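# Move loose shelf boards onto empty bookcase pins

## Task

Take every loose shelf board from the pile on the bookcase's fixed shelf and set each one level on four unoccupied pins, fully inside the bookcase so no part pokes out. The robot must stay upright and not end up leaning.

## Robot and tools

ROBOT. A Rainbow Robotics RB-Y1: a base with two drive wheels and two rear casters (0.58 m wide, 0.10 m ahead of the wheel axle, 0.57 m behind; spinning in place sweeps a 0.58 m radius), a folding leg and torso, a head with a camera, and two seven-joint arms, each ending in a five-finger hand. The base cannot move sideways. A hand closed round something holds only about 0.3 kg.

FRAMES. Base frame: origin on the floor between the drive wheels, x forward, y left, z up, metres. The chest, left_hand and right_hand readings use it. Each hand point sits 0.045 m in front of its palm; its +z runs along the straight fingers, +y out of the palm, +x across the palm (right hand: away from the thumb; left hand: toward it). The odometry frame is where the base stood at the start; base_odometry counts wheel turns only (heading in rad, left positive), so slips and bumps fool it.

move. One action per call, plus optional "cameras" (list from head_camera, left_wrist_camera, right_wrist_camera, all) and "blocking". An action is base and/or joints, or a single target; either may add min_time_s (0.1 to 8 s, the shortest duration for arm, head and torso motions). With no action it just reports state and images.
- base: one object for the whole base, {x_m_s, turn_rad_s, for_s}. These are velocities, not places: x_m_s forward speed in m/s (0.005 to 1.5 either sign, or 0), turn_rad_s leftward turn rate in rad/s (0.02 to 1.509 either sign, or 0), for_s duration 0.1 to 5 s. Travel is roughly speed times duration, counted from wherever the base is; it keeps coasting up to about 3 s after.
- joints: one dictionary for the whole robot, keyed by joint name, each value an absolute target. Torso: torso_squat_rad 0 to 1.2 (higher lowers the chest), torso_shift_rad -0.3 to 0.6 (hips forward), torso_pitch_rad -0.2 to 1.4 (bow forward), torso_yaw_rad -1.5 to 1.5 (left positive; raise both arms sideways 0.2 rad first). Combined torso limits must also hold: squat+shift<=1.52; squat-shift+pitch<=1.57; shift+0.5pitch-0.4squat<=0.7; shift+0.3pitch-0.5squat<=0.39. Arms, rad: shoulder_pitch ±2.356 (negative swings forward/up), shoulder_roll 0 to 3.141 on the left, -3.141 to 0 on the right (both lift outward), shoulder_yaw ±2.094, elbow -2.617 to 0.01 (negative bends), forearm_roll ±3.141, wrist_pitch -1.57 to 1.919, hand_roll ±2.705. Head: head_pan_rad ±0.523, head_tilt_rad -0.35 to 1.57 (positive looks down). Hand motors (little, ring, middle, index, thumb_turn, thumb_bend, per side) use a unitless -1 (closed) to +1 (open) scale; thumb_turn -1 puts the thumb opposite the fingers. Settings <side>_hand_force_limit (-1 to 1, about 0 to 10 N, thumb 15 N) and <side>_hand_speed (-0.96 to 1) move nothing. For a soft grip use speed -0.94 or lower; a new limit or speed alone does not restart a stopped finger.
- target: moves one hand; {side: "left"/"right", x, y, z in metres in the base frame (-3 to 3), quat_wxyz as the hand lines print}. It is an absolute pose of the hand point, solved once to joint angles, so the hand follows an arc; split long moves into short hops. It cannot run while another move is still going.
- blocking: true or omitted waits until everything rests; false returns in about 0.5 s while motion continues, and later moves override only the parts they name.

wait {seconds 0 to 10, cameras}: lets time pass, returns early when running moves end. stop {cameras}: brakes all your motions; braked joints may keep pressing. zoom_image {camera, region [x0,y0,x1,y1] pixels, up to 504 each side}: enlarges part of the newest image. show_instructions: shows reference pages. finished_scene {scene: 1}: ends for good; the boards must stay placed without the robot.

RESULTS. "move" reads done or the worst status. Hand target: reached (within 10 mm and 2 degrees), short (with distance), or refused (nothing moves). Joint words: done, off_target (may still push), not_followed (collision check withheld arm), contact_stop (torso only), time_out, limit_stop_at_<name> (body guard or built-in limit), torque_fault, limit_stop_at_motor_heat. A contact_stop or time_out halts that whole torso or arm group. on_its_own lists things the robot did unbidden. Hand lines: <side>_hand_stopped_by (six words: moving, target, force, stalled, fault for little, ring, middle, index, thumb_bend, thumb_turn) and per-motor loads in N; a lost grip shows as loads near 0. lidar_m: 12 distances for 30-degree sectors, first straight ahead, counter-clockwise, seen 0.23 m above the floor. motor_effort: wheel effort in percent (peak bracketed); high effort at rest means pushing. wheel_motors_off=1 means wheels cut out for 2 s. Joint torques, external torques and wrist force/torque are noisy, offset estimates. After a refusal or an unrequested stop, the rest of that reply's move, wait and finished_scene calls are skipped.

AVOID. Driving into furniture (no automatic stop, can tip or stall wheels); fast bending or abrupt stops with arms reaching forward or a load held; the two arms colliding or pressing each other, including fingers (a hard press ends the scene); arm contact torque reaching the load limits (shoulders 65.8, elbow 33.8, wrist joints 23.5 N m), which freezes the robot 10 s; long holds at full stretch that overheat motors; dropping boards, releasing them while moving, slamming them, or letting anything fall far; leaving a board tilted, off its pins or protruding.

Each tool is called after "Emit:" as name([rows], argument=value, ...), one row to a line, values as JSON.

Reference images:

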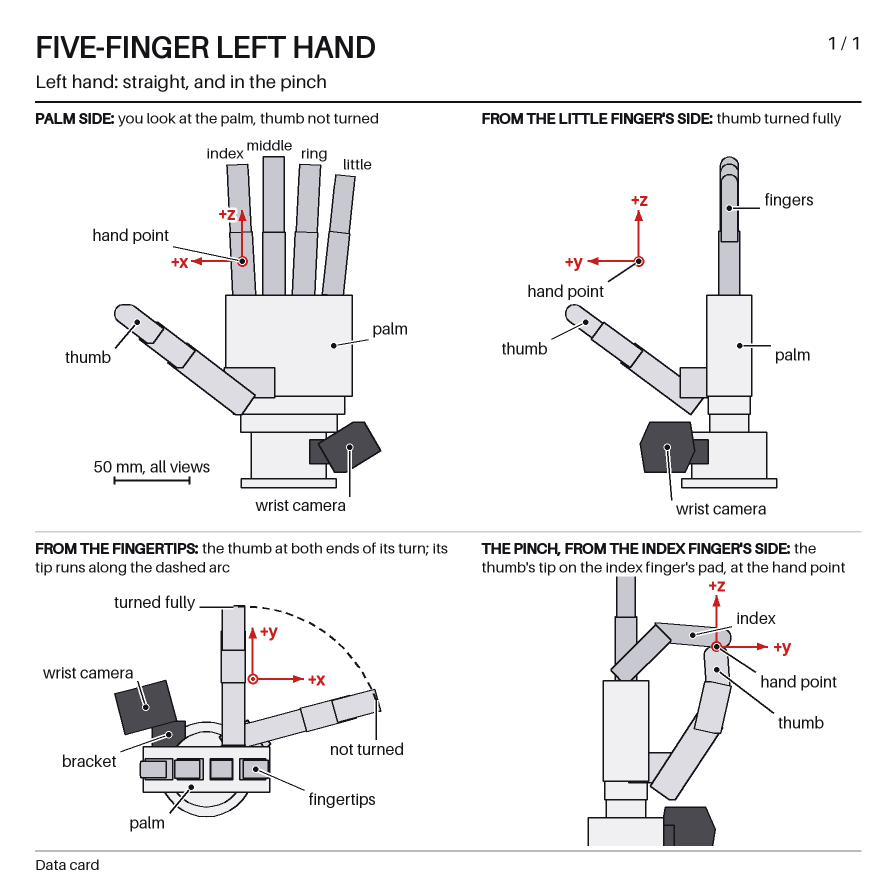

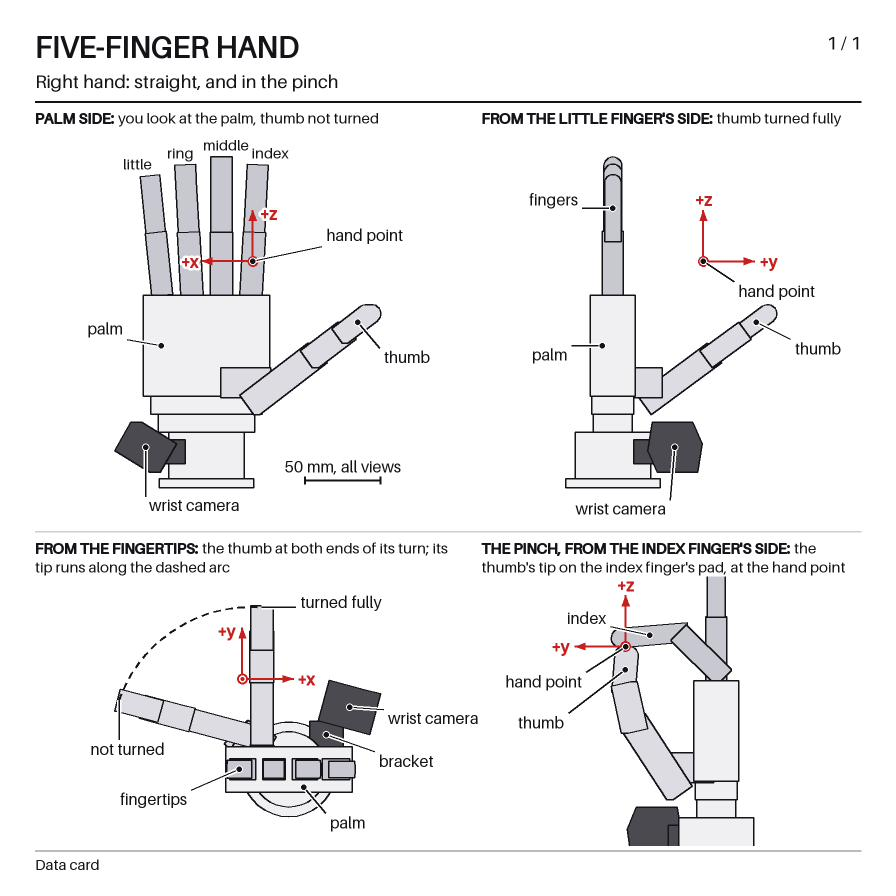

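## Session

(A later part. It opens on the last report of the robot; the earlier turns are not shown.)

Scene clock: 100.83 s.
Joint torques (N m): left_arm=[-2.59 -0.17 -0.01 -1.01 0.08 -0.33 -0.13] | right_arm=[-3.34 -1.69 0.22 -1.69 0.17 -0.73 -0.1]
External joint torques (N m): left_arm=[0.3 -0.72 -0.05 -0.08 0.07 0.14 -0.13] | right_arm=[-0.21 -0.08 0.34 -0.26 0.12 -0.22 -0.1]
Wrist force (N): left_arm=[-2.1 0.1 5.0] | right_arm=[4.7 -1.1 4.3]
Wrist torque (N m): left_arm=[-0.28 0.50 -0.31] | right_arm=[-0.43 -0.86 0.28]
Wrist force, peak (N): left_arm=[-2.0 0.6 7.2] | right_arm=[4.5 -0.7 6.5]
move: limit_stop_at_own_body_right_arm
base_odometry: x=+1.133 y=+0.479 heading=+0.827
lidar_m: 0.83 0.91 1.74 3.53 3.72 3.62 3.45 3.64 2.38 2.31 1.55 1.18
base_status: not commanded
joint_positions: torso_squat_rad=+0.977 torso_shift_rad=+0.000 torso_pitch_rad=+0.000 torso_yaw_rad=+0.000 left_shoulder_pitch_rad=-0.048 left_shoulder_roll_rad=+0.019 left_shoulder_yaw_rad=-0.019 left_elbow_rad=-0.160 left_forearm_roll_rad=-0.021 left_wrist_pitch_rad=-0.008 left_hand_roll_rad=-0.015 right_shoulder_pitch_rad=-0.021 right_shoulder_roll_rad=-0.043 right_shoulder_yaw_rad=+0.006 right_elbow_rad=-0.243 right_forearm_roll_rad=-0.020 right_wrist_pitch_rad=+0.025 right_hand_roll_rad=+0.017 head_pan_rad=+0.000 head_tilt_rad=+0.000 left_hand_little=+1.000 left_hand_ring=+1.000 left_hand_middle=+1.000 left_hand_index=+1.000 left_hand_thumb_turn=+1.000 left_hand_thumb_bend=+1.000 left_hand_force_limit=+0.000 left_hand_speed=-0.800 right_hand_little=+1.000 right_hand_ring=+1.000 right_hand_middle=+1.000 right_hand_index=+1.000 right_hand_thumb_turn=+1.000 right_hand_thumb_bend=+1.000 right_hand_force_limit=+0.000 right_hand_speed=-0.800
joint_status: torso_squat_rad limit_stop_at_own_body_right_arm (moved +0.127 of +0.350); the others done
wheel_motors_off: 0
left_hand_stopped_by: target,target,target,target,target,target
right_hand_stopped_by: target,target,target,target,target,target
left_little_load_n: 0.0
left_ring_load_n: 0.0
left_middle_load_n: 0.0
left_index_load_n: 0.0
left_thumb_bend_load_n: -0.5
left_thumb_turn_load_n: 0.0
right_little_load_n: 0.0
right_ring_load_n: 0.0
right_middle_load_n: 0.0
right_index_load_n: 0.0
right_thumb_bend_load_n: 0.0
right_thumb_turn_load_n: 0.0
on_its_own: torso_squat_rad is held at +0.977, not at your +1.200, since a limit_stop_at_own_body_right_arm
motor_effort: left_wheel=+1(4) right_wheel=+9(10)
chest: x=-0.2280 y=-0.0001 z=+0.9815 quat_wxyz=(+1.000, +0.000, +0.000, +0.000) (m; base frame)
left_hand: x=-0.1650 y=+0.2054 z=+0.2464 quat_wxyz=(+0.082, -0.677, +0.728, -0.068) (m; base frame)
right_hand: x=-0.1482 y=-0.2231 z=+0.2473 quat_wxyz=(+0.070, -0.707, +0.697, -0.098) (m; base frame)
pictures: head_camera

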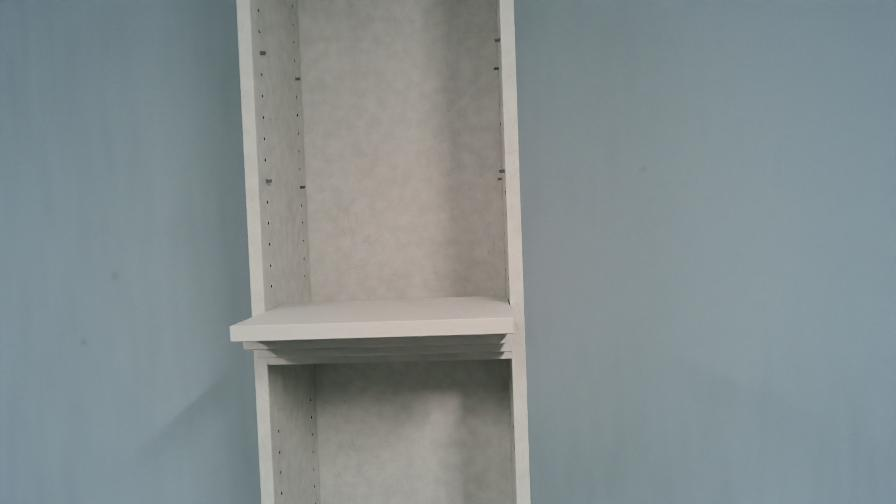

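Emit:
move(base={"turn_rad_s": 0.4, "for_s": 1.34}, joints={"torso_squat_rad": 0.6, "head_pan_rad": 0.0, "head_tilt_rad": 0.3})

Emit:
move(base={"x_m_s": 0.2, "for_s": 1.975})

Emit:
move(base={"turn_rad_s": -0.4, "for_s": 1.45}, cameras=["head_camera"])

Scene clock: 152.63 s.
Joint torques (N m): left_arm=[-3.08 0.18 -0.09 -1.03 0.08 -0.36 -0.24] | right_arm=[-3.33 -1.57 0.2 -1.66 0.25 -0.75 -0.15]
External joint torques (N m): left_arm=[-0.19 -0.37 -0.13 -0.11 0.06 0.11 -0.24] | right_arm=[-0.2 0.04 0.31 -0.23 0.2 -0.24 -0.15]
Wrist force (N): left_arm=[-2.0 0.2 4.9] | right_arm=[4.5 -0.7 4.2]
Wrist torque (N m): left_arm=[-0.30 0.48 -0.31] | right_arm=[-0.36 -0.88 0.24]
Wrist force, peak (N): left_arm=[-2.2 0.3 5.2] | right_arm=[4.5 -0.7 4.6]
move: done
base_odometry: x=+1.132 y=+0.479 heading=+1.360
lidar_m: 0.90 1.79 3.51 3.72 3.54 3.47 3.08 2.36 2.32 1.54 1.18 0.83
base_status: done (sent for 1.33 of 1.33 s)
joint_positions: torso_squat_rad=+0.600 torso_shift_rad=+0.000 torso_pitch_rad=+0.000 torso_yaw_rad=+0.000 left_shoulder_pitch_rad=-0.048 left_shoulder_roll_rad=+0.019 left_shoulder_yaw_rad=-0.019 left_elbow_rad=-0.160 left_forearm_roll_rad=-0.021 left_wrist_pitch_rad=-0.008 left_hand_roll_rad=-0.015 right_shoulder_pitch_rad=-0.021 right_shoulder_roll_rad=-0.043 right_shoulder_yaw_rad=+0.006 right_elbow_rad=-0.243 right_forearm_roll_rad=-0.020 right_wrist_pitch_rad=+0.025 right_hand_roll_rad=+0.017 head_pan_rad=+0.000 head_tilt_rad=+0.300 left_hand_little=+1.000 left_hand_ring=+1.000 left_hand_middle=+1.000 left_hand_index=+1.000 left_hand_thumb_turn=+1.000 left_hand_thumb_bend=+1.000 left_hand_force_limit=+0.000 left_hand_speed=-0.800 right_hand_little=+1.000 right_hand_ring=+1.000 right_hand_middle=+1.000 right_hand_index=+1.000 right_hand_thumb_turn=+1.000 right_hand_thumb_bend=+1.000 right_hand_force_limit=+0.000 right_hand_speed=-0.800
joint_status: all done
wheel_motors_off: 0
left_hand_stopped_by: target,target,target,target,target,target
right_hand_stopped_by: target,target,target,target,target,target
left_little_load_n: 0.0
left_ring_load_n: 0.0
left_middle_load_n: 0.0
left_index_load_n: 0.0
left_thumb_bend_load_n: 0.0
left_thumb_turn_load_n: 0.0
right_little_load_n: 0.0
right_ring_load_n: 0.0
right_middle_load_n: 0.0
right_index_load_n: 0.0
right_thumb_bend_load_n: 0.0
right_thumb_turn_load_n: 0.0
motor_effort: left_wheel=+2(10) right_wheel=+9(22)
chest: x=-0.2280 y=-0.0002 z=+1.1677 quat_wxyz=(+1.000, +0.000, +0.000, +0.000) (m; base frame)
left_hand: x=-0.1651 y=+0.2053 z=+0.4326 quat_wxyz=(+0.082, -0.677, +0.728, -0.068) (m; base frame)
right_hand: x=-0.1483 y=-0.2232 z=+0.4335 quat_wxyz=(+0.070, -0.707, +0.697, -0.098) (m; base frame)
pictures: none

Scene clock: 155.60 s.
Joint torques (N m): left_arm=[-2.92 0.1 0.15 -0.77 0.1 -0.35 -0.16] | right_arm=[-3.24 -1.8 0.49 -1.71 0.25 -0.73 -0.09]
External joint torques (N m): left_arm=[-0.03 -0.44 0.11 0.15 0.08 0.11 -0.16] | right_arm=[-0.11 -0.18 0.6 -0.28 0.2 -0.23 -0.09]
Wrist force (N): left_arm=[-2.2 0.2 4.9] | right_arm=[4.1 -1.5 4.2]
Wrist torque (N m): left_arm=[-0.31 0.51 -0.32] | right_arm=[-0.48 -0.78 0.21]
Wrist force, peak (N): left_arm=[-2.2 -0.1 5.1] | right_arm=[4.6 -1.6 4.5]
move: done
base_odometry: x=+1.215 y=+0.864 heading=+1.361
lidar_m: 0.89 1.28 3.28 3.48 3.88 3.81 3.39 2.59 2.54 1.10 0.56 0.50
base_status: done (sent for 1.97 of 1.97 s)
joint_positions: torso_squat_rad=+0.600 torso_shift_rad=+0.000 torso_pitch_rad=+0.000 torso_yaw_rad=+0.000 left_shoulder_pitch_rad=-0.048 left_shoulder_roll_rad=+0.019 left_shoulder_yaw_rad=-0.019 left_elbow_rad=-0.160 left_forearm_roll_rad=-0.021 left_wrist_pitch_rad=-0.008 left_hand_roll_rad=-0.015 right_shoulder_pitch_rad=-0.021 right_shoulder_roll_rad=-0.043 right_shoulder_yaw_rad=+0.006 right_elbow_rad=-0.243 right_forearm_roll_rad=-0.020 right_wrist_pitch_rad=+0.025 right_hand_roll_rad=+0.017 head_pan_rad=+0.000 head_tilt_rad=+0.300 left_hand_little=+1.000 left_hand_ring=+1.000 left_hand_middle=+1.000 left_hand_index=+1.000 left_hand_thumb_turn=+1.000 left_hand_thumb_bend=+1.000 left_hand_force_limit=+0.000 left_hand_speed=-0.800 right_hand_little=+1.000 right_hand_ring=+1.000 right_hand_middle=+1.000 right_hand_index=+1.000 right_hand_thumb_turn=+1.000 right_hand_thumb_bend=+1.000 right_hand_force_limit=+0.000 right_hand_speed=-0.800
joint_status: not commanded
wheel_motors_off: 0
left_hand_stopped_by: target,target,target,target,target,target
right_hand_stopped_by: target,target,target,target,target,target
left_little_load_n: 0.0
left_ring_load_n: 0.0
left_middle_load_n: 0.0
left_index_load_n: 0.0
left_thumb_bend_load_n: 0.0
left_thumb_turn_load_n: 0.0
right_little_load_n: 0.0
right_ring_load_n: 0.0
right_middle_load_n: -0.5
right_index_load_n: 0.0
right_thumb_bend_load_n: 0.0
right_thumb_turn_load_n: 0.0
motor_effort: left_wheel=+7(24) right_wheel=-6(28)
chest: x=-0.2280 y=-0.0002 z=+1.1677 quat_wxyz=(+1.000, +0.000, +0.000, +0.000) (m; base frame)
left_hand: x=-0.1650 y=+0.2053 z=+0.4326 quat_wxyz=(+0.082, -0.677, +0.728, -0.068) (m; base frame)
right_hand: x=-0.1482 y=-0.2232 z=+0.4335 quat_wxyz=(+0.070, -0.707, +0.697, -0.098) (m; base frame)
pictures: none

Scene clock: 158.23 s.
Joint torques (N m): left_arm=[-2.66 -0.08 0.2 -0.72 0.02 -0.4 -0.07] | right_arm=[-3.03 -1.57 0.2 -1.89 0.2 -0.7 -0.19]
External joint torques (N m): left_arm=[0.23 -0.62 0.17 0.21 0 0.07 -0.07] | right_arm=[0.1 0.05 0.32 -0.46 0.15 -0.19 -0.18]
Wrist force (N): left_arm=[-2.1 0.2 4.9] | right_arm=[3.0 -1.0 3.6]
Wrist torque (N m): left_arm=[-0.30 0.50 -0.32] | right_arm=[-0.37 -0.57 0.19]
Wrist force, peak (N): left_arm=[-2.1 0.2 5.1] | right_arm=[4.6 -0.7 4.9]
move: done
base_odometry: x=+1.214 y=+0.864 heading=+0.775
lidar_m: 0.51 0.88 1.20 3.30 3.42 3.94 3.78 3.60 2.63 2.54 1.17 0.56
base_status: done (sent for 1.47 of 1.47 s)
joint_positions: torso_squat_rad=+0.600 torso_shift_rad=+0.000 torso_pitch_rad=+0.000 torso_yaw_rad=+0.000 left_shoulder_pitch_rad=-0.048 left_shoulder_roll_rad=+0.019 left_shoulder_yaw_rad=-0.019 left_elbow_rad=-0.160 left_forearm_roll_rad=-0.021 left_wrist_pitch_rad=-0.008 left_hand_roll_rad=-0.015 right_shoulder_pitch_rad=-0.021 right_shoulder_roll_rad=-0.043 right_shoulder_yaw_rad=+0.006 right_elbow_rad=-0.243 right_forearm_roll_rad=-0.020 right_wrist_pitch_rad=+0.025 right_hand_roll_rad=+0.017 head_pan_rad=+0.000 head_tilt_rad=+0.300 left_hand_little=+1.000 left_hand_ring=+1.000 left_hand_middle=+1.000 left_hand_index=+1.000 left_hand_thumb_turn=+1.000 left_hand_thumb_bend=+1.000 left_hand_force_limit=+0.000 left_hand_speed=-0.800 right_hand_little=+1.000 right_hand_ring=+1.000 right_hand_middle=+1.000 right_hand_index=+1.000 right_hand_thumb_turn=+1.000 right_hand_thumb_bend=+1.000 right_hand_force_limit=+0.000 right_hand_speed=-0.800
joint_status: not commanded
wheel_motors_off: 0
left_hand_stopped_by: target,target,target,target,target,target
right_hand_stopped_by: target,target,target,target,target,target
left_little_load_n: 0.0
left_ring_load_n: 0.0
left_middle_load_n: 0.0
left_index_load_n: 0.0
left_thumb_bend_load_n: 0.0
left_thumb_turn_load_n: 0.0
right_little_load_n: 0.0
right_ring_load_n: -0.5
right_middle_load_n: 0.0
right_index_load_n: 0.0
right_thumb_bend_load_n: 0.0
right_thumb_turn_load_n: 0.0
motor_effort: left_wheel=+9(20) right_wheel=+1(26)
chest: x=-0.2280 y=-0.0002 z=+1.1677 quat_wxyz=(+1.000, +0.000, +0.000, +0.000) (m; base frame)
left_hand: x=-0.1650 y=+0.2053 z=+0.4326 quat_wxyz=(+0.082, -0.677, +0.728, -0.068) (m; base frame)
right_hand: x=-0.1482 y=-0.2232 z=+0.4335 quat_wxyz=(+0.070, -0.707, +0.697, -0.098) (m; base frame)
pictures: head_camera

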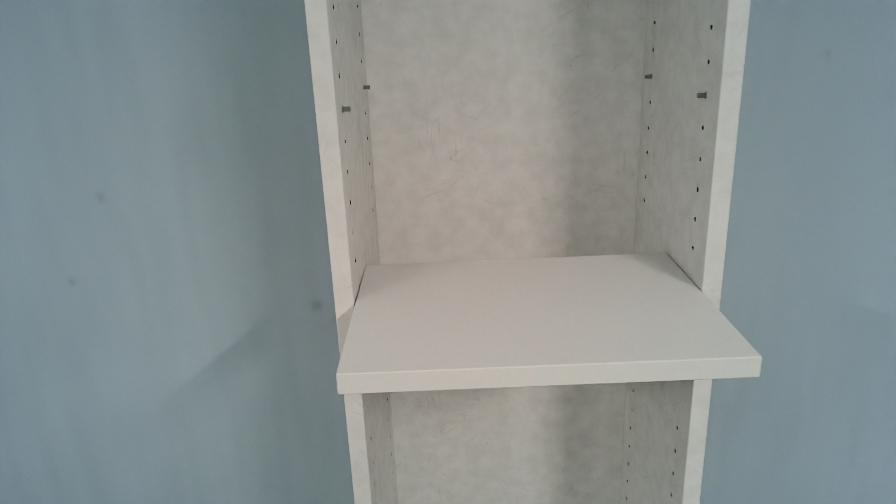

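Emit:
move(base={"turn_rad_s": 0.31, "for_s": 1.0})

Emit:
move(base={"x_m_s": -0.2, "for_s": 1.3})

Emit:
move(base={"turn_rad_s": -0.302, "for_s": 1.0}, cameras=["head_camera"])

Scene clock: 175.27 s.
Joint torques (N m): left_arm=[-2.87 -0.48 -0.02 -0.96 0.05 -0.45 -0.18] | right_arm=[-3.34 -1.53 0.29 -1.65 0.31 -0.66 -0.1]
External joint torques (N m): left_arm=[0.03 -1.02 -0.06 -0.03 0.03 0.02 -0.18] | right_arm=[-0.2 0.09 0.41 -0.22 0.26 -0.15 -0.1]
Wrist force (N): left_arm=[-2.1 0.2 5.0] | right_arm=[4.2 -0.9 4.2]
Wrist torque (N m): left_arm=[-0.28 0.50 -0.31] | right_arm=[-0.39 -0.78 0.24]
Wrist force, peak (N): left_arm=[-2.1 0.2 5.2] | right_arm=[5.1 -0.8 4.4]
move: done
base_odometry: x=+1.214 y=+0.864 heading=+1.084
lidar_m: 0.51 0.99 1.85 3.30 3.95 3.80 3.80 2.86 2.54 1.54 0.57 0.57
base_status: done (sent for 1 of 1 s)
joint_positions: torso_squat_rad=+0.600 torso_shift_rad=+0.000 torso_pitch_rad=+0.000 torso_yaw_rad=+0.000 left_shoulder_pitch_rad=-0.048 left_shoulder_roll_rad=+0.019 left_shoulder_yaw_rad=-0.019 left_elbow_rad=-0.160 left_forearm_roll_rad=-0.021 left_wrist_pitch_rad=-0.008 left_hand_roll_rad=-0.015 right_shoulder_pitch_rad=-0.021 right_shoulder_roll_rad=-0.043 right_shoulder_yaw_rad=+0.006 right_elbow_rad=-0.243 right_forearm_roll_rad=-0.020 right_wrist_pitch_rad=+0.025 right_hand_roll_rad=+0.017 head_pan_rad=+0.000 head_tilt_rad=+0.300 left_hand_little=+1.000 left_hand_ring=+1.000 left_hand_middle=+1.000 left_hand_index=+1.000 left_hand_thumb_turn=+1.000 left_hand_thumb_bend=+1.000 left_hand_force_limit=+0.000 left_hand_speed=-0.800 right_hand_little=+1.000 right_hand_ring=+1.000 right_hand_middle=+1.000 right_hand_index=+1.000 right_hand_thumb_turn=+1.000 right_hand_thumb_bend=+1.000 right_hand_force_limit=+0.000 right_hand_speed=-0.800
joint_status: not commanded
wheel_motors_off: 0
left_hand_stopped_by: target,target,target,target,target,target
right_hand_stopped_by: target,target,target,target,target,target
left_little_load_n: 0.0
left_ring_load_n: 0.0
left_middle_load_n: 0.0
left_index_load_n: 0.0
left_thumb_bend_load_n: 0.0
left_thumb_turn_load_n: 0.0
right_little_load_n: 0.0
right_ring_load_n: 0.0
right_middle_load_n: 0.0
right_index_load_n: 0.0
right_thumb_bend_load_n: -0.5
right_thumb_turn_load_n: 0.0
motor_effort: left_wheel=-12(22) right_wheel=+2(12)
chest: x=-0.2280 y=-0.0002 z=+1.1677 quat_wxyz=(+1.000, +0.000, +0.000, +0.000) (m; base frame)
left_hand: x=-0.1650 y=+0.2053 z=+0.4326 quat_wxyz=(+0.082, -0.677, +0.728, -0.068) (m; base frame)
right_hand: x=-0.1482 y=-0.2232 z=+0.4335 quat_wxyz=(+0.070, -0.707, +0.697, -0.098) (m; base frame)
pictures: none

Scene clock: 177.80 s.
Joint torques (N m): left_arm=[-3.21 -0.25 0.07 -1.03 -0.07 -0.36 -0.18] | right_arm=[-3.44 -1.69 0.47 -1.84 0.18 -0.78 -0.14]
External joint torques (N m): left_arm=[-0.31 -0.79 0.04 -0.1 -0.09 0.11 -0.18] | right_arm=[-0.3 -0.06 0.59 -0.41 0.13 -0.27 -0.14]
Wrist force (N): left_arm=[-2.1 0.1 5.1] | right_arm=[4.3 -1.4 4.3]
Wrist torque (N m): left_arm=[-0.31 0.49 -0.31] | right_arm=[-0.50 -0.78 0.27]
Wrist force, peak (N): left_arm=[-2.3 0.0 5.2] | right_arm=[4.3 -0.9 4.9]
move: done
base_odometry: x=+1.092 y=+0.634 heading=+1.082
lidar_m: 0.77 1.29 2.40 3.37 3.97 3.55 3.55 2.76 2.45 1.99 1.22 0.77
base_status: done (sent for 1.3 of 1.3 s)
joint_positions: torso_squat_rad=+0.600 torso_shift_rad=+0.000 torso_pitch_rad=+0.000 torso_yaw_rad=+0.000 left_shoulder_pitch_rad=-0.048 left_shoulder_roll_rad=+0.019 left_shoulder_yaw_rad=-0.019 left_elbow_rad=-0.160 left_forearm_roll_rad=-0.021 left_wrist_pitch_rad=-0.008 left_hand_roll_rad=-0.015 right_shoulder_pitch_rad=-0.021 right_shoulder_roll_rad=-0.043 right_shoulder_yaw_rad=+0.006 right_elbow_rad=-0.243 right_forearm_roll_rad=-0.020 right_wrist_pitch_rad=+0.025 right_hand_roll_rad=+0.017 head_pan_rad=+0.000 head_tilt_rad=+0.300 left_hand_little=+1.000 left_hand_ring=+1.000 left_hand_middle=+1.000 left_hand_index=+1.000 left_hand_thumb_turn=+1.000 left_hand_thumb_bend=+1.000 left_hand_force_limit=+0.000 left_hand_speed=-0.800 right_hand_little=+1.000 right_hand_ring=+1.000 right_hand_middle=+1.000 right_hand_index=+1.000 right_hand_thumb_turn=+1.000 right_hand_thumb_bend=+1.000 right_hand_force_limit=+0.000 right_hand_speed=-0.800
joint_status: not commanded
wheel_motors_off: 0
left_hand_stopped_by: target,target,target,target,target,target
right_hand_stopped_by: target,target,target,target,target,target
left_little_load_n: 0.0
left_ring_load_n: 0.0
left_middle_load_n: 0.0
left_index_load_n: 0.0
left_thumb_bend_load_n: 0.0
left_thumb_turn_load_n: 0.0
right_little_load_n: 0.0
right_ring_load_n: 0.0
right_middle_load_n: 0.0
right_index_load_n: 0.0
right_thumb_bend_load_n: -0.5
right_thumb_turn_load_n: 0.0
motor_effort: left_wheel=-15(31) right_wheel=+12(24)
chest: x=-0.2280 y=-0.0002 z=+1.1677 quat_wxyz=(+1.000, +0.000, +0.000, +0.000) (m; base frame)
left_hand: x=-0.1651 y=+0.2053 z=+0.4326 quat_wxyz=(+0.082, -0.677, +0.728, -0.068) (m; base frame)
right_hand: x=-0.1482 y=-0.2232 z=+0.4335 quat_wxyz=(+0.070, -0.707, +0.697, -0.098) (m; base frame)
pictures: none

Scene clock: 179.83 s.
Joint torques (N m): left_arm=[-2.95 -0.2 -0.09 -1.13 0.04 -0.21 -0.18] | right_arm=[-3.38 -1.73 0.37 -1.84 0.24 -0.65 -0.08]
External joint torques (N m): left_arm=[-0.05 -0.75 -0.12 -0.2 0.02 0.26 -0.18] | right_arm=[-0.24 -0.1 0.49 -0.41 0.19 -0.14 -0.08]
Wrist force (N): left_arm=[-2.1 0.1 4.9] | right_arm=[4.1 -0.6 3.6]
Wrist torque (N m): left_arm=[-0.30 0.49 -0.32] | right_arm=[-0.32 -0.77 0.26]
Wrist force, peak (N): left_arm=[-2.1 0.3 5.2] | right_arm=[4.7 -1.5 4.7]
move: done
base_odometry: x=+1.092 y=+0.634 heading=+0.780
lidar_m: 0.78 1.13 1.55 3.39 3.52 3.67 3.53 3.46 2.55 2.46 1.52 1.11
base_status: done (sent for 1 of 1 s)
joint_positions: torso_squat_rad=+0.600 torso_shift_rad=+0.000 torso_pitch_rad=+0.000 torso_yaw_rad=+0.000 left_shoulder_pitch_rad=-0.048 left_shoulder_roll_rad=+0.019 left_shoulder_yaw_rad=-0.019 left_elbow_rad=-0.160 left_forearm_roll_rad=-0.021 left_wrist_pitch_rad=-0.008 left_hand_roll_rad=-0.015 right_shoulder_pitch_rad=-0.021 right_shoulder_roll_rad=-0.043 right_shoulder_yaw_rad=+0.006 right_elbow_rad=-0.243 right_forearm_roll_rad=-0.020 right_wrist_pitch_rad=+0.025 right_hand_roll_rad=+0.017 head_pan_rad=+0.000 head_tilt_rad=+0.300 left_hand_little=+1.000 left_hand_ring=+1.000 left_hand_middle=+1.000 left_hand_index=+1.000 left_hand_thumb_turn=+1.000 left_hand_thumb_bend=+1.000 left_hand_force_limit=+0.000 left_hand_speed=-0.800 right_hand_little=+1.000 right_hand_ring=+1.000 right_hand_middle=+1.000 right_hand_index=+1.000 right_hand_thumb_turn=+1.000 right_hand_thumb_bend=+1.000 right_hand_force_limit=+0.000 right_hand_speed=-0.800
joint_status: not commanded
wheel_motors_off: 0
left_hand_stopped_by: target,target,target,target,target,target
right_hand_stopped_by: target,target,target,target,target,target
left_little_load_n: 0.0
left_ring_load_n: 0.0
left_middle_load_n: 0.0
left_index_load_n: 0.0
left_thumb_bend_load_n: 0.0
left_thumb_turn_load_n: 0.0
right_little_load_n: 0.0
right_ring_load_n: 0.0
right_middle_load_n: 0.0
right_index_load_n: 0.0
right_thumb_bend_load_n: 0.0
right_thumb_turn_load_n: 0.0
motor_effort: left_wheel=+7(27) right_wheel=+4(21)
chest: x=-0.2280 y=-0.0002 z=+1.1677 quat_wxyz=(+1.000, +0.000, +0.000, +0.000) (m; base frame)
left_hand: x=-0.1651 y=+0.2053 z=+0.4326 quat_wxyz=(+0.082, -0.677, +0.728, -0.068) (m; base frame)
right_hand: x=-0.1482 y=-0.2232 z=+0.4335 quat_wxyz=(+0.070, -0.707, +0.697, -0.098) (m; base frame)
pictures: head_camera

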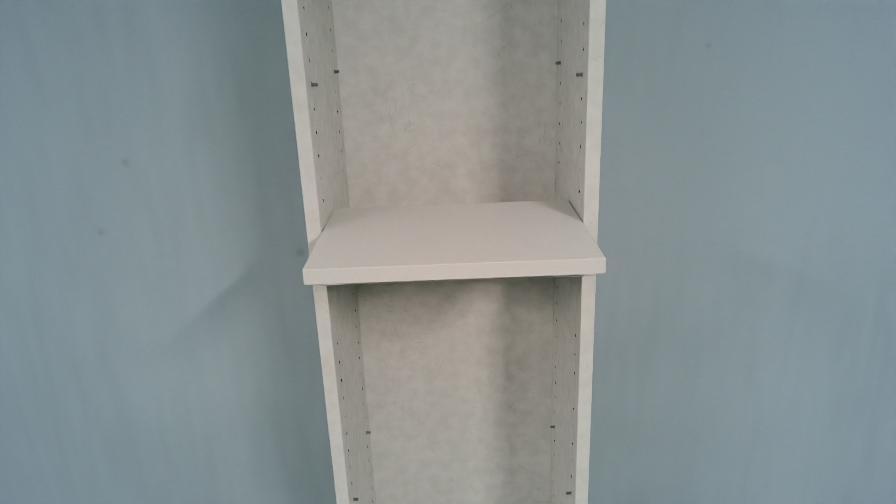

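Emit:
move(base={"x_m_s": 0.2, "for_s": 1.25}, cameras=["head_camera"])

Emit:
zoom_image(camera="head_camera", region=[200, 50, 500, 250])

Emit:
zoom_image(camera="head_camera", region=[450, 50, 750, 250])

Scene clock: 188.43 s.
Joint torques (N m): left_arm=[-3.01 -0.11 0.08 -0.82 0.1 -0.28 -0.3] | right_arm=[-3.37 -1.4 0.23 -1.77 0.23 -0.71 -0.15]
External joint torques (N m): left_arm=[-0.12 -0.66 0.05 0.11 0.08 0.19 -0.3] | right_arm=[-0.24 0.22 0.34 -0.34 0.18 -0.21 -0.15]
Wrist force (N): left_arm=[-2.2 0.1 4.9] | right_arm=[4.0 -0.9 4.0]
Wrist torque (N m): left_arm=[-0.30 0.50 -0.32] | right_arm=[-0.36 -0.74 0.24]
Wrist force, peak (N): left_arm=[-2.2 0.2 5.1] | right_arm=[4.7 -1.6 4.9]
move: done
base_odometry: x=+1.273 y=+0.812 heading=+0.779
lidar_m: 0.67 0.53 1.19 3.38 3.51 3.94 3.78 3.47 2.54 2.45 1.16 0.53
base_status: done (sent for 1.27 of 1.27 s)
joint_positions: torso_squat_rad=+0.600 torso_shift_rad=+0.000 torso_pitch_rad=+0.000 torso_yaw_rad=+0.000 left_shoulder_pitch_rad=-0.048 left_shoulder_roll_rad=+0.019 left_shoulder_yaw_rad=-0.019 left_elbow_rad=-0.160 left_forearm_roll_rad=-0.021 left_wrist_pitch_rad=-0.008 left_hand_roll_rad=-0.015 right_shoulder_pitch_rad=-0.021 right_shoulder_roll_rad=-0.043 right_shoulder_yaw_rad=+0.006 right_elbow_rad=-0.243 right_forearm_roll_rad=-0.020 right_wrist_pitch_rad=+0.025 right_hand_roll_rad=+0.017 head_pan_rad=+0.000 head_tilt_rad=+0.300 left_hand_little=+1.000 left_hand_ring=+1.000 left_hand_middle=+1.000 left_hand_index=+1.000 left_hand_thumb_turn=+1.000 left_hand_thumb_bend=+1.000 left_hand_force_limit=+0.000 left_hand_speed=-0.800 right_hand_little=+1.000 right_hand_ring=+1.000 right_hand_middle=+1.000 right_hand_index=+1.000 right_hand_thumb_turn=+1.000 right_hand_thumb_bend=+1.000 right_hand_force_limit=+0.000 right_hand_speed=-0.800
joint_status: not commanded
wheel_motors_off: 0
left_hand_stopped_by: target,target,target,target,target,target
right_hand_stopped_by: target,target,target,target,target,target
left_little_load_n: 0.0
left_ring_load_n: 0.0
left_middle_load_n: 0.0
left_index_load_n: 0.0
left_thumb_bend_load_n: 0.0
left_thumb_turn_load_n: 0.0
right_little_load_n: 0.0
right_ring_load_n: 0.0
right_middle_load_n: 0.0
right_index_load_n: 0.0
right_thumb_bend_load_n: 0.0
right_thumb_turn_load_n: 0.0
motor_effort: left_wheel=-6(28) right_wheel=+6(26)
chest: x=-0.2280 y=-0.0002 z=+1.1677 quat_wxyz=(+1.000, +0.000, +0.000, +0.000) (m; base frame)
left_hand: x=-0.1650 y=+0.2053 z=+0.4326 quat_wxyz=(+0.082, -0.677, +0.728, -0.068) (m; base frame)
right_hand: x=-0.1482 y=-0.2232 z=+0.4335 quat_wxyz=(+0.070, -0.707, +0.697, -0.098) (m; base frame)
pictures: head_camera

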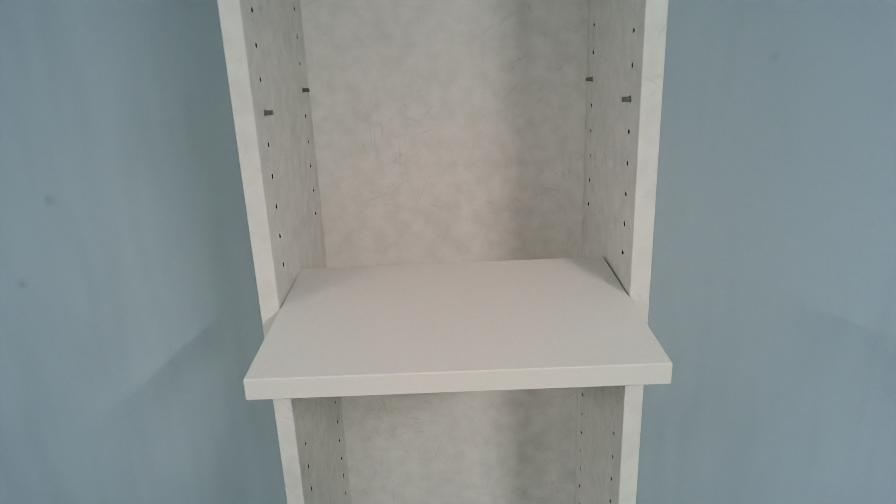

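Scaled by 1.680 from the camera's 896x504 image, which has a finer 1280x720 frame.

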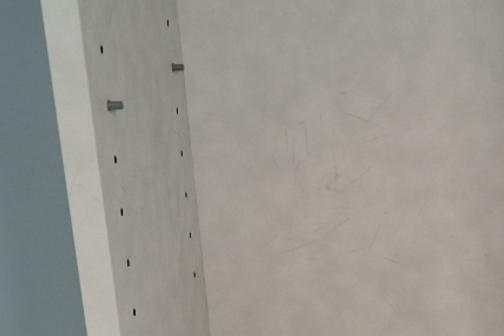

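Scaled by 1.680 from the camera's 896x504 image, which has a finer 1280x720 frame.

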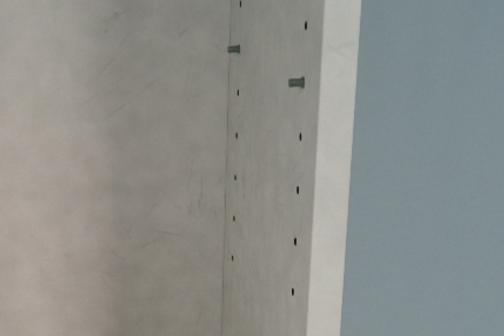

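Emit:
move(target={"side": "left", "x": 0.15, "y": 0.3, "z": 0.9, "quat_wxyz": [0.5, 0.5, 0.5, 0.5]}, min_time_s=4, cameras=["head_camera"])

Emit:
move(target={"side": "right", "x": 0.15, "y": -0.3, "z": 0.9, "quat_wxyz": [0.5, 0.5, 0.5, 0.5]}, min_time_s=4, cameras=["head_camera"])

Scene clock: 211.93 s.
Joint torques (N m): left_arm=[-9.28 9.14 1.92 -3.14 -1.23 1.76 -0.46] | right_arm=[-3.17 -1.67 0.33 -1.89 0.24 -0.84 -0.2]
External joint torques (N m): left_arm=[-1.24 1.7 -1.12 -0.49 -0.13 0.2 -0.45] | right_arm=[-0.04 -0.05 0.44 -0.47 0.19 -0.33 -0.2]
Wrist force (N): left_arm=[-1.5 -6.6 -0.9] | right_arm=[3.8 -1.2 4.5]
Wrist torque (N m): left_arm=[-0.45 0.22 -0.15] | right_arm=[-0.45 -0.76 0.19]
Wrist force, peak (N): left_arm=[-1.8 -6.6 -0.9] | right_arm=[4.5 -1.1 4.9]
move: done
base_odometry: x=+1.273 y=+0.812 heading=+0.779
lidar_m: 0.66 0.53 1.19 3.36 3.51 3.94 3.78 3.47 2.54 2.46 1.16 0.52
base_status: not commanded
joint_positions: torso_squat_rad=+0.600 torso_shift_rad=+0.000 torso_pitch_rad=+0.000 torso_yaw_rad=+0.000 left_shoulder_pitch_rad=-0.507 left_shoulder_roll_rad=+0.826 left_shoulder_yaw_rad=-1.949 left_elbow_rad=-1.552 left_forearm_roll_rad=-1.120 left_wrist_pitch_rad=+1.680 left_hand_roll_rad=-0.615 right_shoulder_pitch_rad=-0.021 right_shoulder_roll_rad=-0.043 right_shoulder_yaw_rad=+0.006 right_elbow_rad=-0.243 right_forearm_roll_rad=-0.020 right_wrist_pitch_rad=+0.025 right_hand_roll_rad=+0.017 head_pan_rad=+0.000 head_tilt_rad=+0.300 left_hand_little=+1.000 left_hand_ring=+1.000 left_hand_middle=+1.000 left_hand_index=+1.000 left_hand_thumb_turn=+1.000 left_hand_thumb_bend=+1.000 left_hand_force_limit=+0.000 left_hand_speed=-0.800 right_hand_little=+1.000 right_hand_ring=+1.000 right_hand_middle=+1.000 right_hand_index=+1.000 right_hand_thumb_turn=+1.000 right_hand_thumb_bend=+1.000 right_hand_force_limit=+0.000 right_hand_speed=-0.800
joint_status: all done
wheel_motors_off: 0
left_hand_stopped_by: target,target,target,target,target,target
right_hand_stopped_by: target,target,target,target,target,target
left_little_load_n: 0.0
left_ring_load_n: 0.5
left_middle_load_n: 0.0
left_index_load_n: 0.0
left_thumb_bend_load_n: 0.0
left_thumb_turn_load_n: 0.0
right_little_load_n: 0.0
right_ring_load_n: 0.5
right_middle_load_n: 0.0
right_index_load_n: 0.0
right_thumb_bend_load_n: -0.5
right_thumb_turn_load_n: 0.0
motor_effort: left_wheel=-6(7) right_wheel=+6(7)
chest: x=-0.2280 y=-0.0002 z=+1.1677 quat_wxyz=(+1.000, +0.000, +0.000, +0.000) (m; base frame)
left_hand: x=+0.1498 y=+0.2999 z=+0.8999 quat_wxyz=(+0.500, +0.500, +0.500, +0.500) (m; base frame)
left_hand_status: reached (checked arc, planned for 4.0 s): 0 mm and 0.0 deg off.
right_hand: x=-0.1482 y=-0.2232 z=+0.4335 quat_wxyz=(+0.070, -0.707, +0.697, -0.098) (m; base frame)
pictures: head_camera

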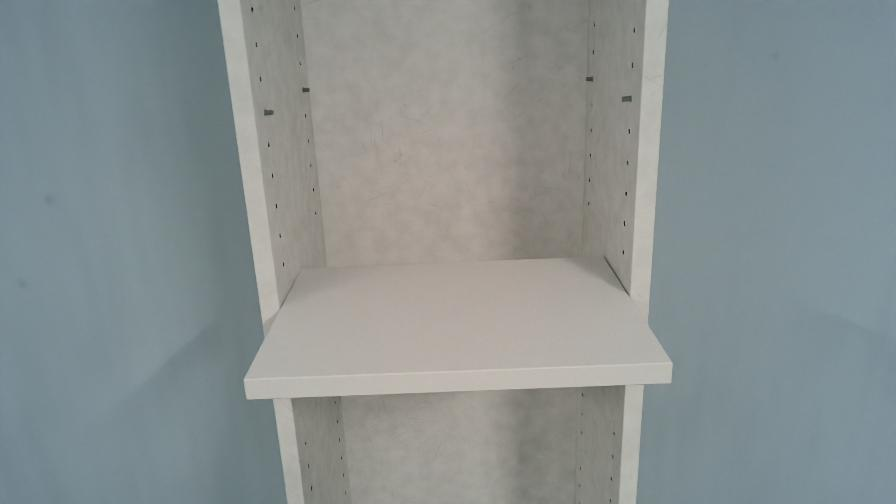

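Scene clock: 216.27 s.
Joint torques (N m): left_arm=[-9.38 9.35 1.91 -3.21 -1.19 1.75 -0.46] | right_arm=[-10.48 -10.09 -1.9 -4.2 1.44 1.64 -0.04]
External joint torques (N m): left_arm=[-1.34 1.91 -1.13 -0.57 -0.09 0.19 -0.45] | right_arm=[-1.63 -1.75 1.48 -1.26 0.25 -0.02 -0.04]
Wrist force (N): left_arm=[-1.5 -6.7 -1.0] | right_arm=[4.3 -7.9 -2.1]
Wrist torque (N m): left_arm=[-0.43 0.22 -0.15] | right_arm=[-0.53 -0.52 0.22]
Wrist force, peak (N): left_arm=[-1.6 -6.8 -1.0] | right_arm=[4.7 -8.1 -2.0]
move: done
base_odometry: x=+1.273 y=+0.812 heading=+0.779
lidar_m: 0.67 0.53 1.18 3.38 3.52 3.94 3.79 3.48 2.56 2.46 1.16 0.53
base_status: not commanded
joint_positions: torso_squat_rad=+0.600 torso_shift_rad=+0.000 torso_pitch_rad=+0.000 torso_yaw_rad=+0.000 left_shoulder_pitch_rad=-0.507 left_shoulder_roll_rad=+0.826 left_shoulder_yaw_rad=-1.949 left_elbow_rad=-1.552 left_forearm_roll_rad=-1.120 left_wrist_pitch_rad=+1.680 left_hand_roll_rad=-0.615 right_shoulder_pitch_rad=-0.500 right_shoulder_roll_rad=-0.827 right_shoulder_yaw_rad=+1.939 right_elbow_rad=-1.553 right_forearm_roll_rad=+1.127 right_wrist_pitch_rad=+1.673 right_hand_roll_rad=+0.619 head_pan_rad=+0.000 head_tilt_rad=+0.300 left_hand_little=+1.000 left_hand_ring=+1.000 left_hand_middle=+1.000 left_hand_index=+1.000 left_hand_thumb_turn=+1.000 left_hand_thumb_bend=+1.000 left_hand_force_limit=+0.000 left_hand_speed=-0.800 right_hand_little=+1.000 right_hand_ring=+1.000 right_hand_middle=+1.000 right_hand_index=+1.000 right_hand_thumb_turn=+1.000 right_hand_thumb_bend=+1.000 right_hand_force_limit=+0.000 right_hand_speed=-0.800
joint_status: all done
wheel_motors_off: 0
left_hand_stopped_by: target,target,target,target,target,target
right_hand_stopped_by: target,target,target,target,target,target
left_little_load_n: 0.0
left_ring_load_n: 0.0
left_middle_load_n: 0.0
left_index_load_n: 0.0
left_thumb_bend_load_n: 0.0
left_thumb_turn_load_n: 0.0
right_little_load_n: 0.0
right_ring_load_n: 0.0
right_middle_load_n: 0.0
right_index_load_n: 0.0
right_thumb_bend_load_n: 0.0
right_thumb_turn_load_n: 0.0
motor_effort: left_wheel=-5(7) right_wheel=+6(7)
chest: x=-0.2280 y=-0.0002 z=+1.1677 quat_wxyz=(+1.000, +0.000, +0.000, +0.000) (m; base frame)
left_hand: x=+0.1498 y=+0.2999 z=+0.8999 quat_wxyz=(+0.500, +0.500, +0.500, +0.500) (m; base frame)
right_hand: x=+0.1498 y=-0.2999 z=+0.8999 quat_wxyz=(-0.500, -0.500, -0.500, -0.500) (m; base frame)
right_hand_status: reached (checked arc, planned for 4.0 s): 0 mm and 0.0 deg off.
pictures: head_camera

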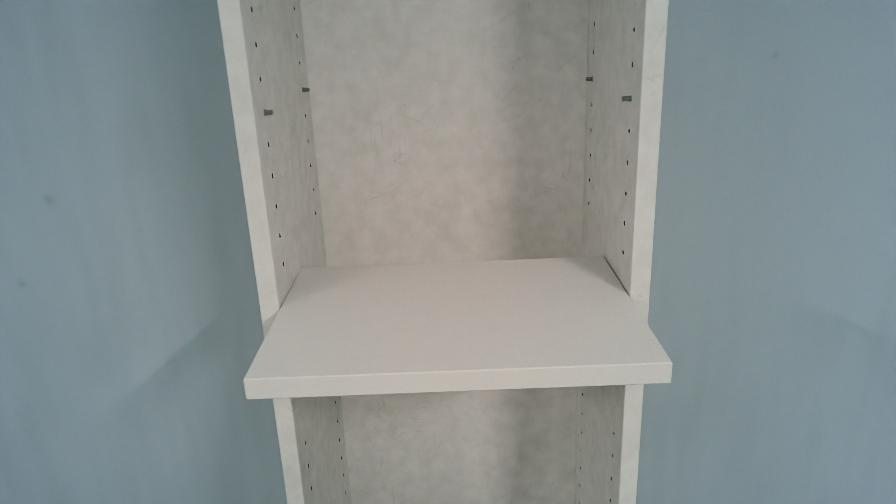

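Emit:
move(joints={"left_shoulder_pitch_rad": 0.0, "left_shoulder_roll_rad": 0.25, "left_shoulder_yaw_rad": 0.0, "left_elbow_rad": -1.5, "left_forearm_roll_rad": 2.6, "left_wrist_pitch_rad": 0.0, "left_hand_roll_rad": 0.5, "right_shoulder_pitch_rad": 0.0, "right_shoulder_roll_rad": -0.25, "right_shoulder_yaw_rad": 0.0, "right_elbow_rad": -1.5, "right_forearm_roll_rad": -2.6, "right_wrist_pitch_rad": 0.0, "right_hand_roll_rad": -0.5, "head_tilt_rad": 0.6}, min_time_s=4, cameras=["all"])

Scene clock: 233.30 s.
Joint torques (N m): left_arm=[-10.32 4.38 3.24 -5.74 -0.54 0.27 -0.56] | right_arm=[-11.52 -5.47 -3.03 -6.27 1.06 -0.2 0.12]
External joint torques (N m): left_arm=[-1.47 1.35 -1.29 -0.06 -0.2 0.48 -0.55] | right_arm=[-1.63 -1.67 1.91 -0.26 0.52 0.06 0.12]
Wrist force (N): left_arm=[-0.6 -0.9 4.8] | right_arm=[2.4 -1.5 3.8]
Wrist torque (N m): left_arm=[-0.37 0.40 -0.28] | right_arm=[-0.39 -0.59 0.31]
Wrist force, peak (N): left_arm=[-1.6 -6.9 -0.9] | right_arm=[4.7 -8.7 -2.1]
move: limit_stop_at_own_body_leg
base_odometry: x=+1.273 y=+0.812 heading=+0.779
lidar_m: 0.66 0.52 1.18 3.36 3.52 3.94 3.79 3.48 2.54 2.46 1.16 0.53
base_status: not commanded
joint_positions: torso_squat_rad=+0.600 torso_shift_rad=+0.000 torso_pitch_rad=+0.000 torso_yaw_rad=+0.000 left_shoulder_pitch_rad=-0.301 left_shoulder_roll_rad=+0.593 left_shoulder_yaw_rad=-1.212 left_elbow_rad=-1.531 left_forearm_roll_rad=+0.242 left_wrist_pitch_rad=+1.008 left_hand_roll_rad=-0.165 right_shoulder_pitch_rad=-0.293 right_shoulder_roll_rad=-0.589 right_shoulder_yaw_rad=+1.182 right_elbow_rad=-1.531 right_forearm_roll_rad=-0.286 right_wrist_pitch_rad=+0.989 right_hand_roll_rad=+0.157 head_pan_rad=+0.000 head_tilt_rad=+0.600 left_hand_little=+1.000 left_hand_ring=+1.000 left_hand_middle=+1.000 left_hand_index=+1.000 left_hand_thumb_turn=+1.000 left_hand_thumb_bend=+1.000 left_hand_force_limit=+0.000 left_hand_speed=-0.800 right_hand_little=+1.000 right_hand_ring=+1.000 right_hand_middle=+1.000 right_hand_index=+1.000 right_hand_thumb_turn=+1.000 right_hand_thumb_bend=+1.000 right_hand_force_limit=+0.000 right_hand_speed=-0.800
joint_status: left_shoulder_pitch_rad limit_stop_at_own_body_leg (moved +0.205 of +0.507); left_shoulder_roll_rad limit_stop_at_own_body_leg (moved -0.233 of -0.576); left_shoulder_yaw_rad limit_stop_at_own_body_leg (moved +0.737 of +1.949); left_elbow_rad limit_stop_at_own_body_leg (moved +0.021 of +0.052); left_forearm_roll_rad limit_stop_at_own_body_leg (moved +1.362 of +3.720); left_wrist_pitch_rad limit_stop_at_own_body_leg (moved -0.671 of -1.680); left_hand_roll_rad limit_stop_at_own_body_leg (moved +0.451 of +1.115); right_shoulder_pitch_rad limit_stop_at_own_body_leg (moved +0.207 of +0.500); right_shoulder_roll_rad limit_stop_at_own_body_leg (moved +0.239 of +0.577); right_shoulder_yaw_rad limit_stop_at_own_body_leg (moved -0.757 of -1.939); right_elbow_rad limit_stop_at_own_body_leg (moved +0.022 of +0.053); right_forearm_roll_rad limit_stop_at_own_body_leg (moved -1.412 of -3.727); right_wrist_pitch_rad limit_stop_at_own_body_leg (moved -0.685 of -1.673); right_hand_roll_rad limit_stop_at_own_body_leg (moved -0.462 of -1.119); the others done
wheel_motors_off: 0
left_hand_stopped_by: target,target,target,target,target,target
right_hand_stopped_by: target,target,target,target,target,target
left_little_load_n: 0.0
left_ring_load_n: 0.5
left_middle_load_n: 0.0
left_index_load_n: 0.5
left_thumb_bend_load_n: 0.0
left_thumb_turn_load_n: 0.0
right_little_load_n: 0.0
right_ring_load_n: 0.0
right_middle_load_n: 0.0
right_index_load_n: 0.0
right_thumb_bend_load_n: 0.0
right_thumb_turn_load_n: 0.0
on_its_own: left_shoulder_pitch_rad is held at -0.302, not at your +0.000, since a limit_stop_at_own_body_leg; left_shoulder_roll_rad is held at +0.594, not at your +0.250, since a limit_stop_at_own_body_leg; left_shoulder_yaw_rad is held at -1.212, not at your +0.000, since a limit_stop_at_own_body_leg; left_elbow_rad is held at -1.531, not at your -1.500, since a limit_stop_at_own_body_leg; left_forearm_roll_rad is held at +0.242, not at your +2.600, since a limit_stop_at_own_body_leg; left_wrist_pitch_rad is held at +1.008, not at your +0.000, since a limit_stop_at_own_body_leg; left_hand_roll_rad is held at -0.165, not at your +0.500, since a limit_stop_at_own_body_leg; right_shoulder_pitch_rad is held at -0.293, not at your +0.000, since a limit_stop_at_own_body_leg; right_shoulder_roll_rad is held at -0.589, not at your -0.250, since a limit_stop_at_own_body_leg; right_shoulder_yaw_rad is held at +1.182, not at your +0.000, since a limit_stop_at_own_body_leg; right_elbow_rad is held at -1.531, not at your -1.500, since a limit_stop_at_own_body_leg; right_forearm_roll_rad is held at -0.286, not at your -2.600, since a limit_stop_at_own_body_leg; right_wrist_pitch_rad is held at +0.989, not at your +0.000, since a limit_stop_at_own_body_leg; right_hand_roll_rad is held at +0.157, not at your -0.500, since a limit_stop_at_own_body_leg
motor_effort: left_wheel=-6(8) right_wheel=+5(7)
chest: x=-0.2280 y=-0.0002 z=+1.1677 quat_wxyz=(+1.000, +0.000, +0.000, +0.000) (m; base frame)
left_hand: x=+0.0128 y=+0.2161 z=+0.6020 quat_wxyz=(+0.135, -0.085, +0.987, -0.007) (m; base frame)
right_hand: x=+0.0095 y=-0.2046 z=+0.6013 quat_wxyz=(+0.028, -0.986, +0.112, -0.123) (m; base frame)
pictures: head_camera, left_wrist_camera, right_wrist_camera

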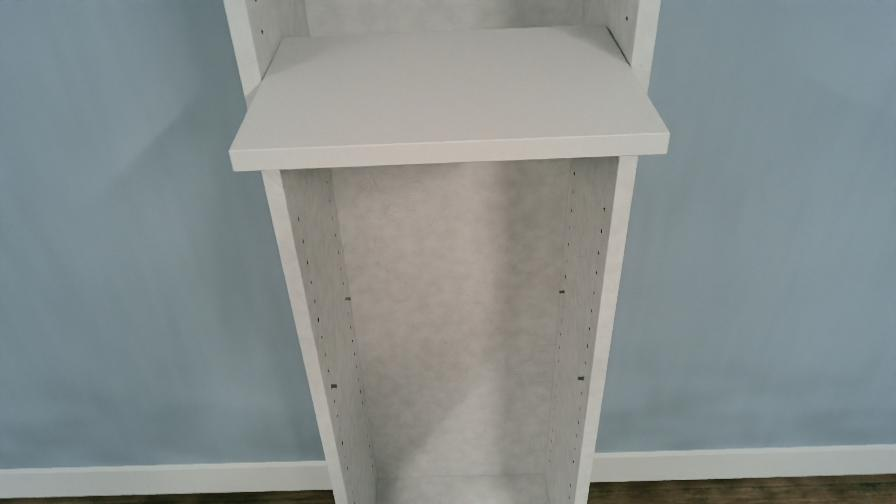

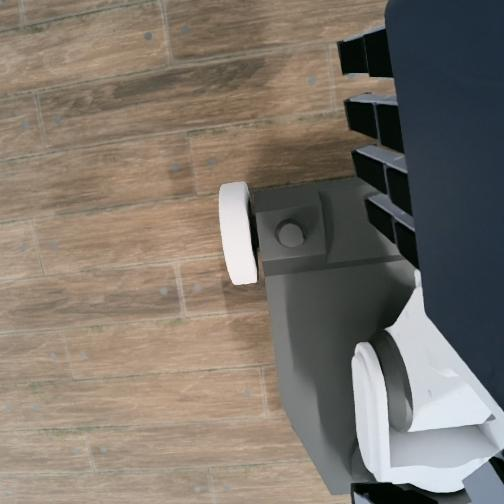

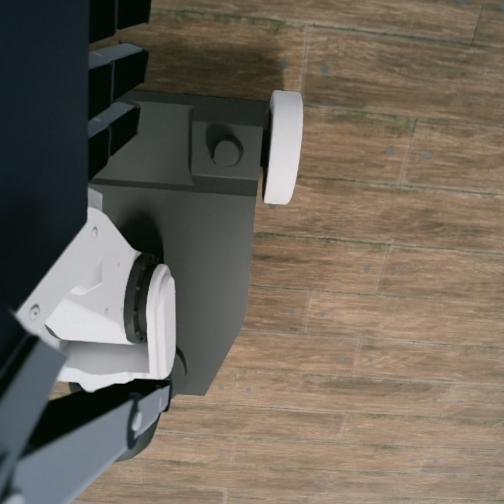

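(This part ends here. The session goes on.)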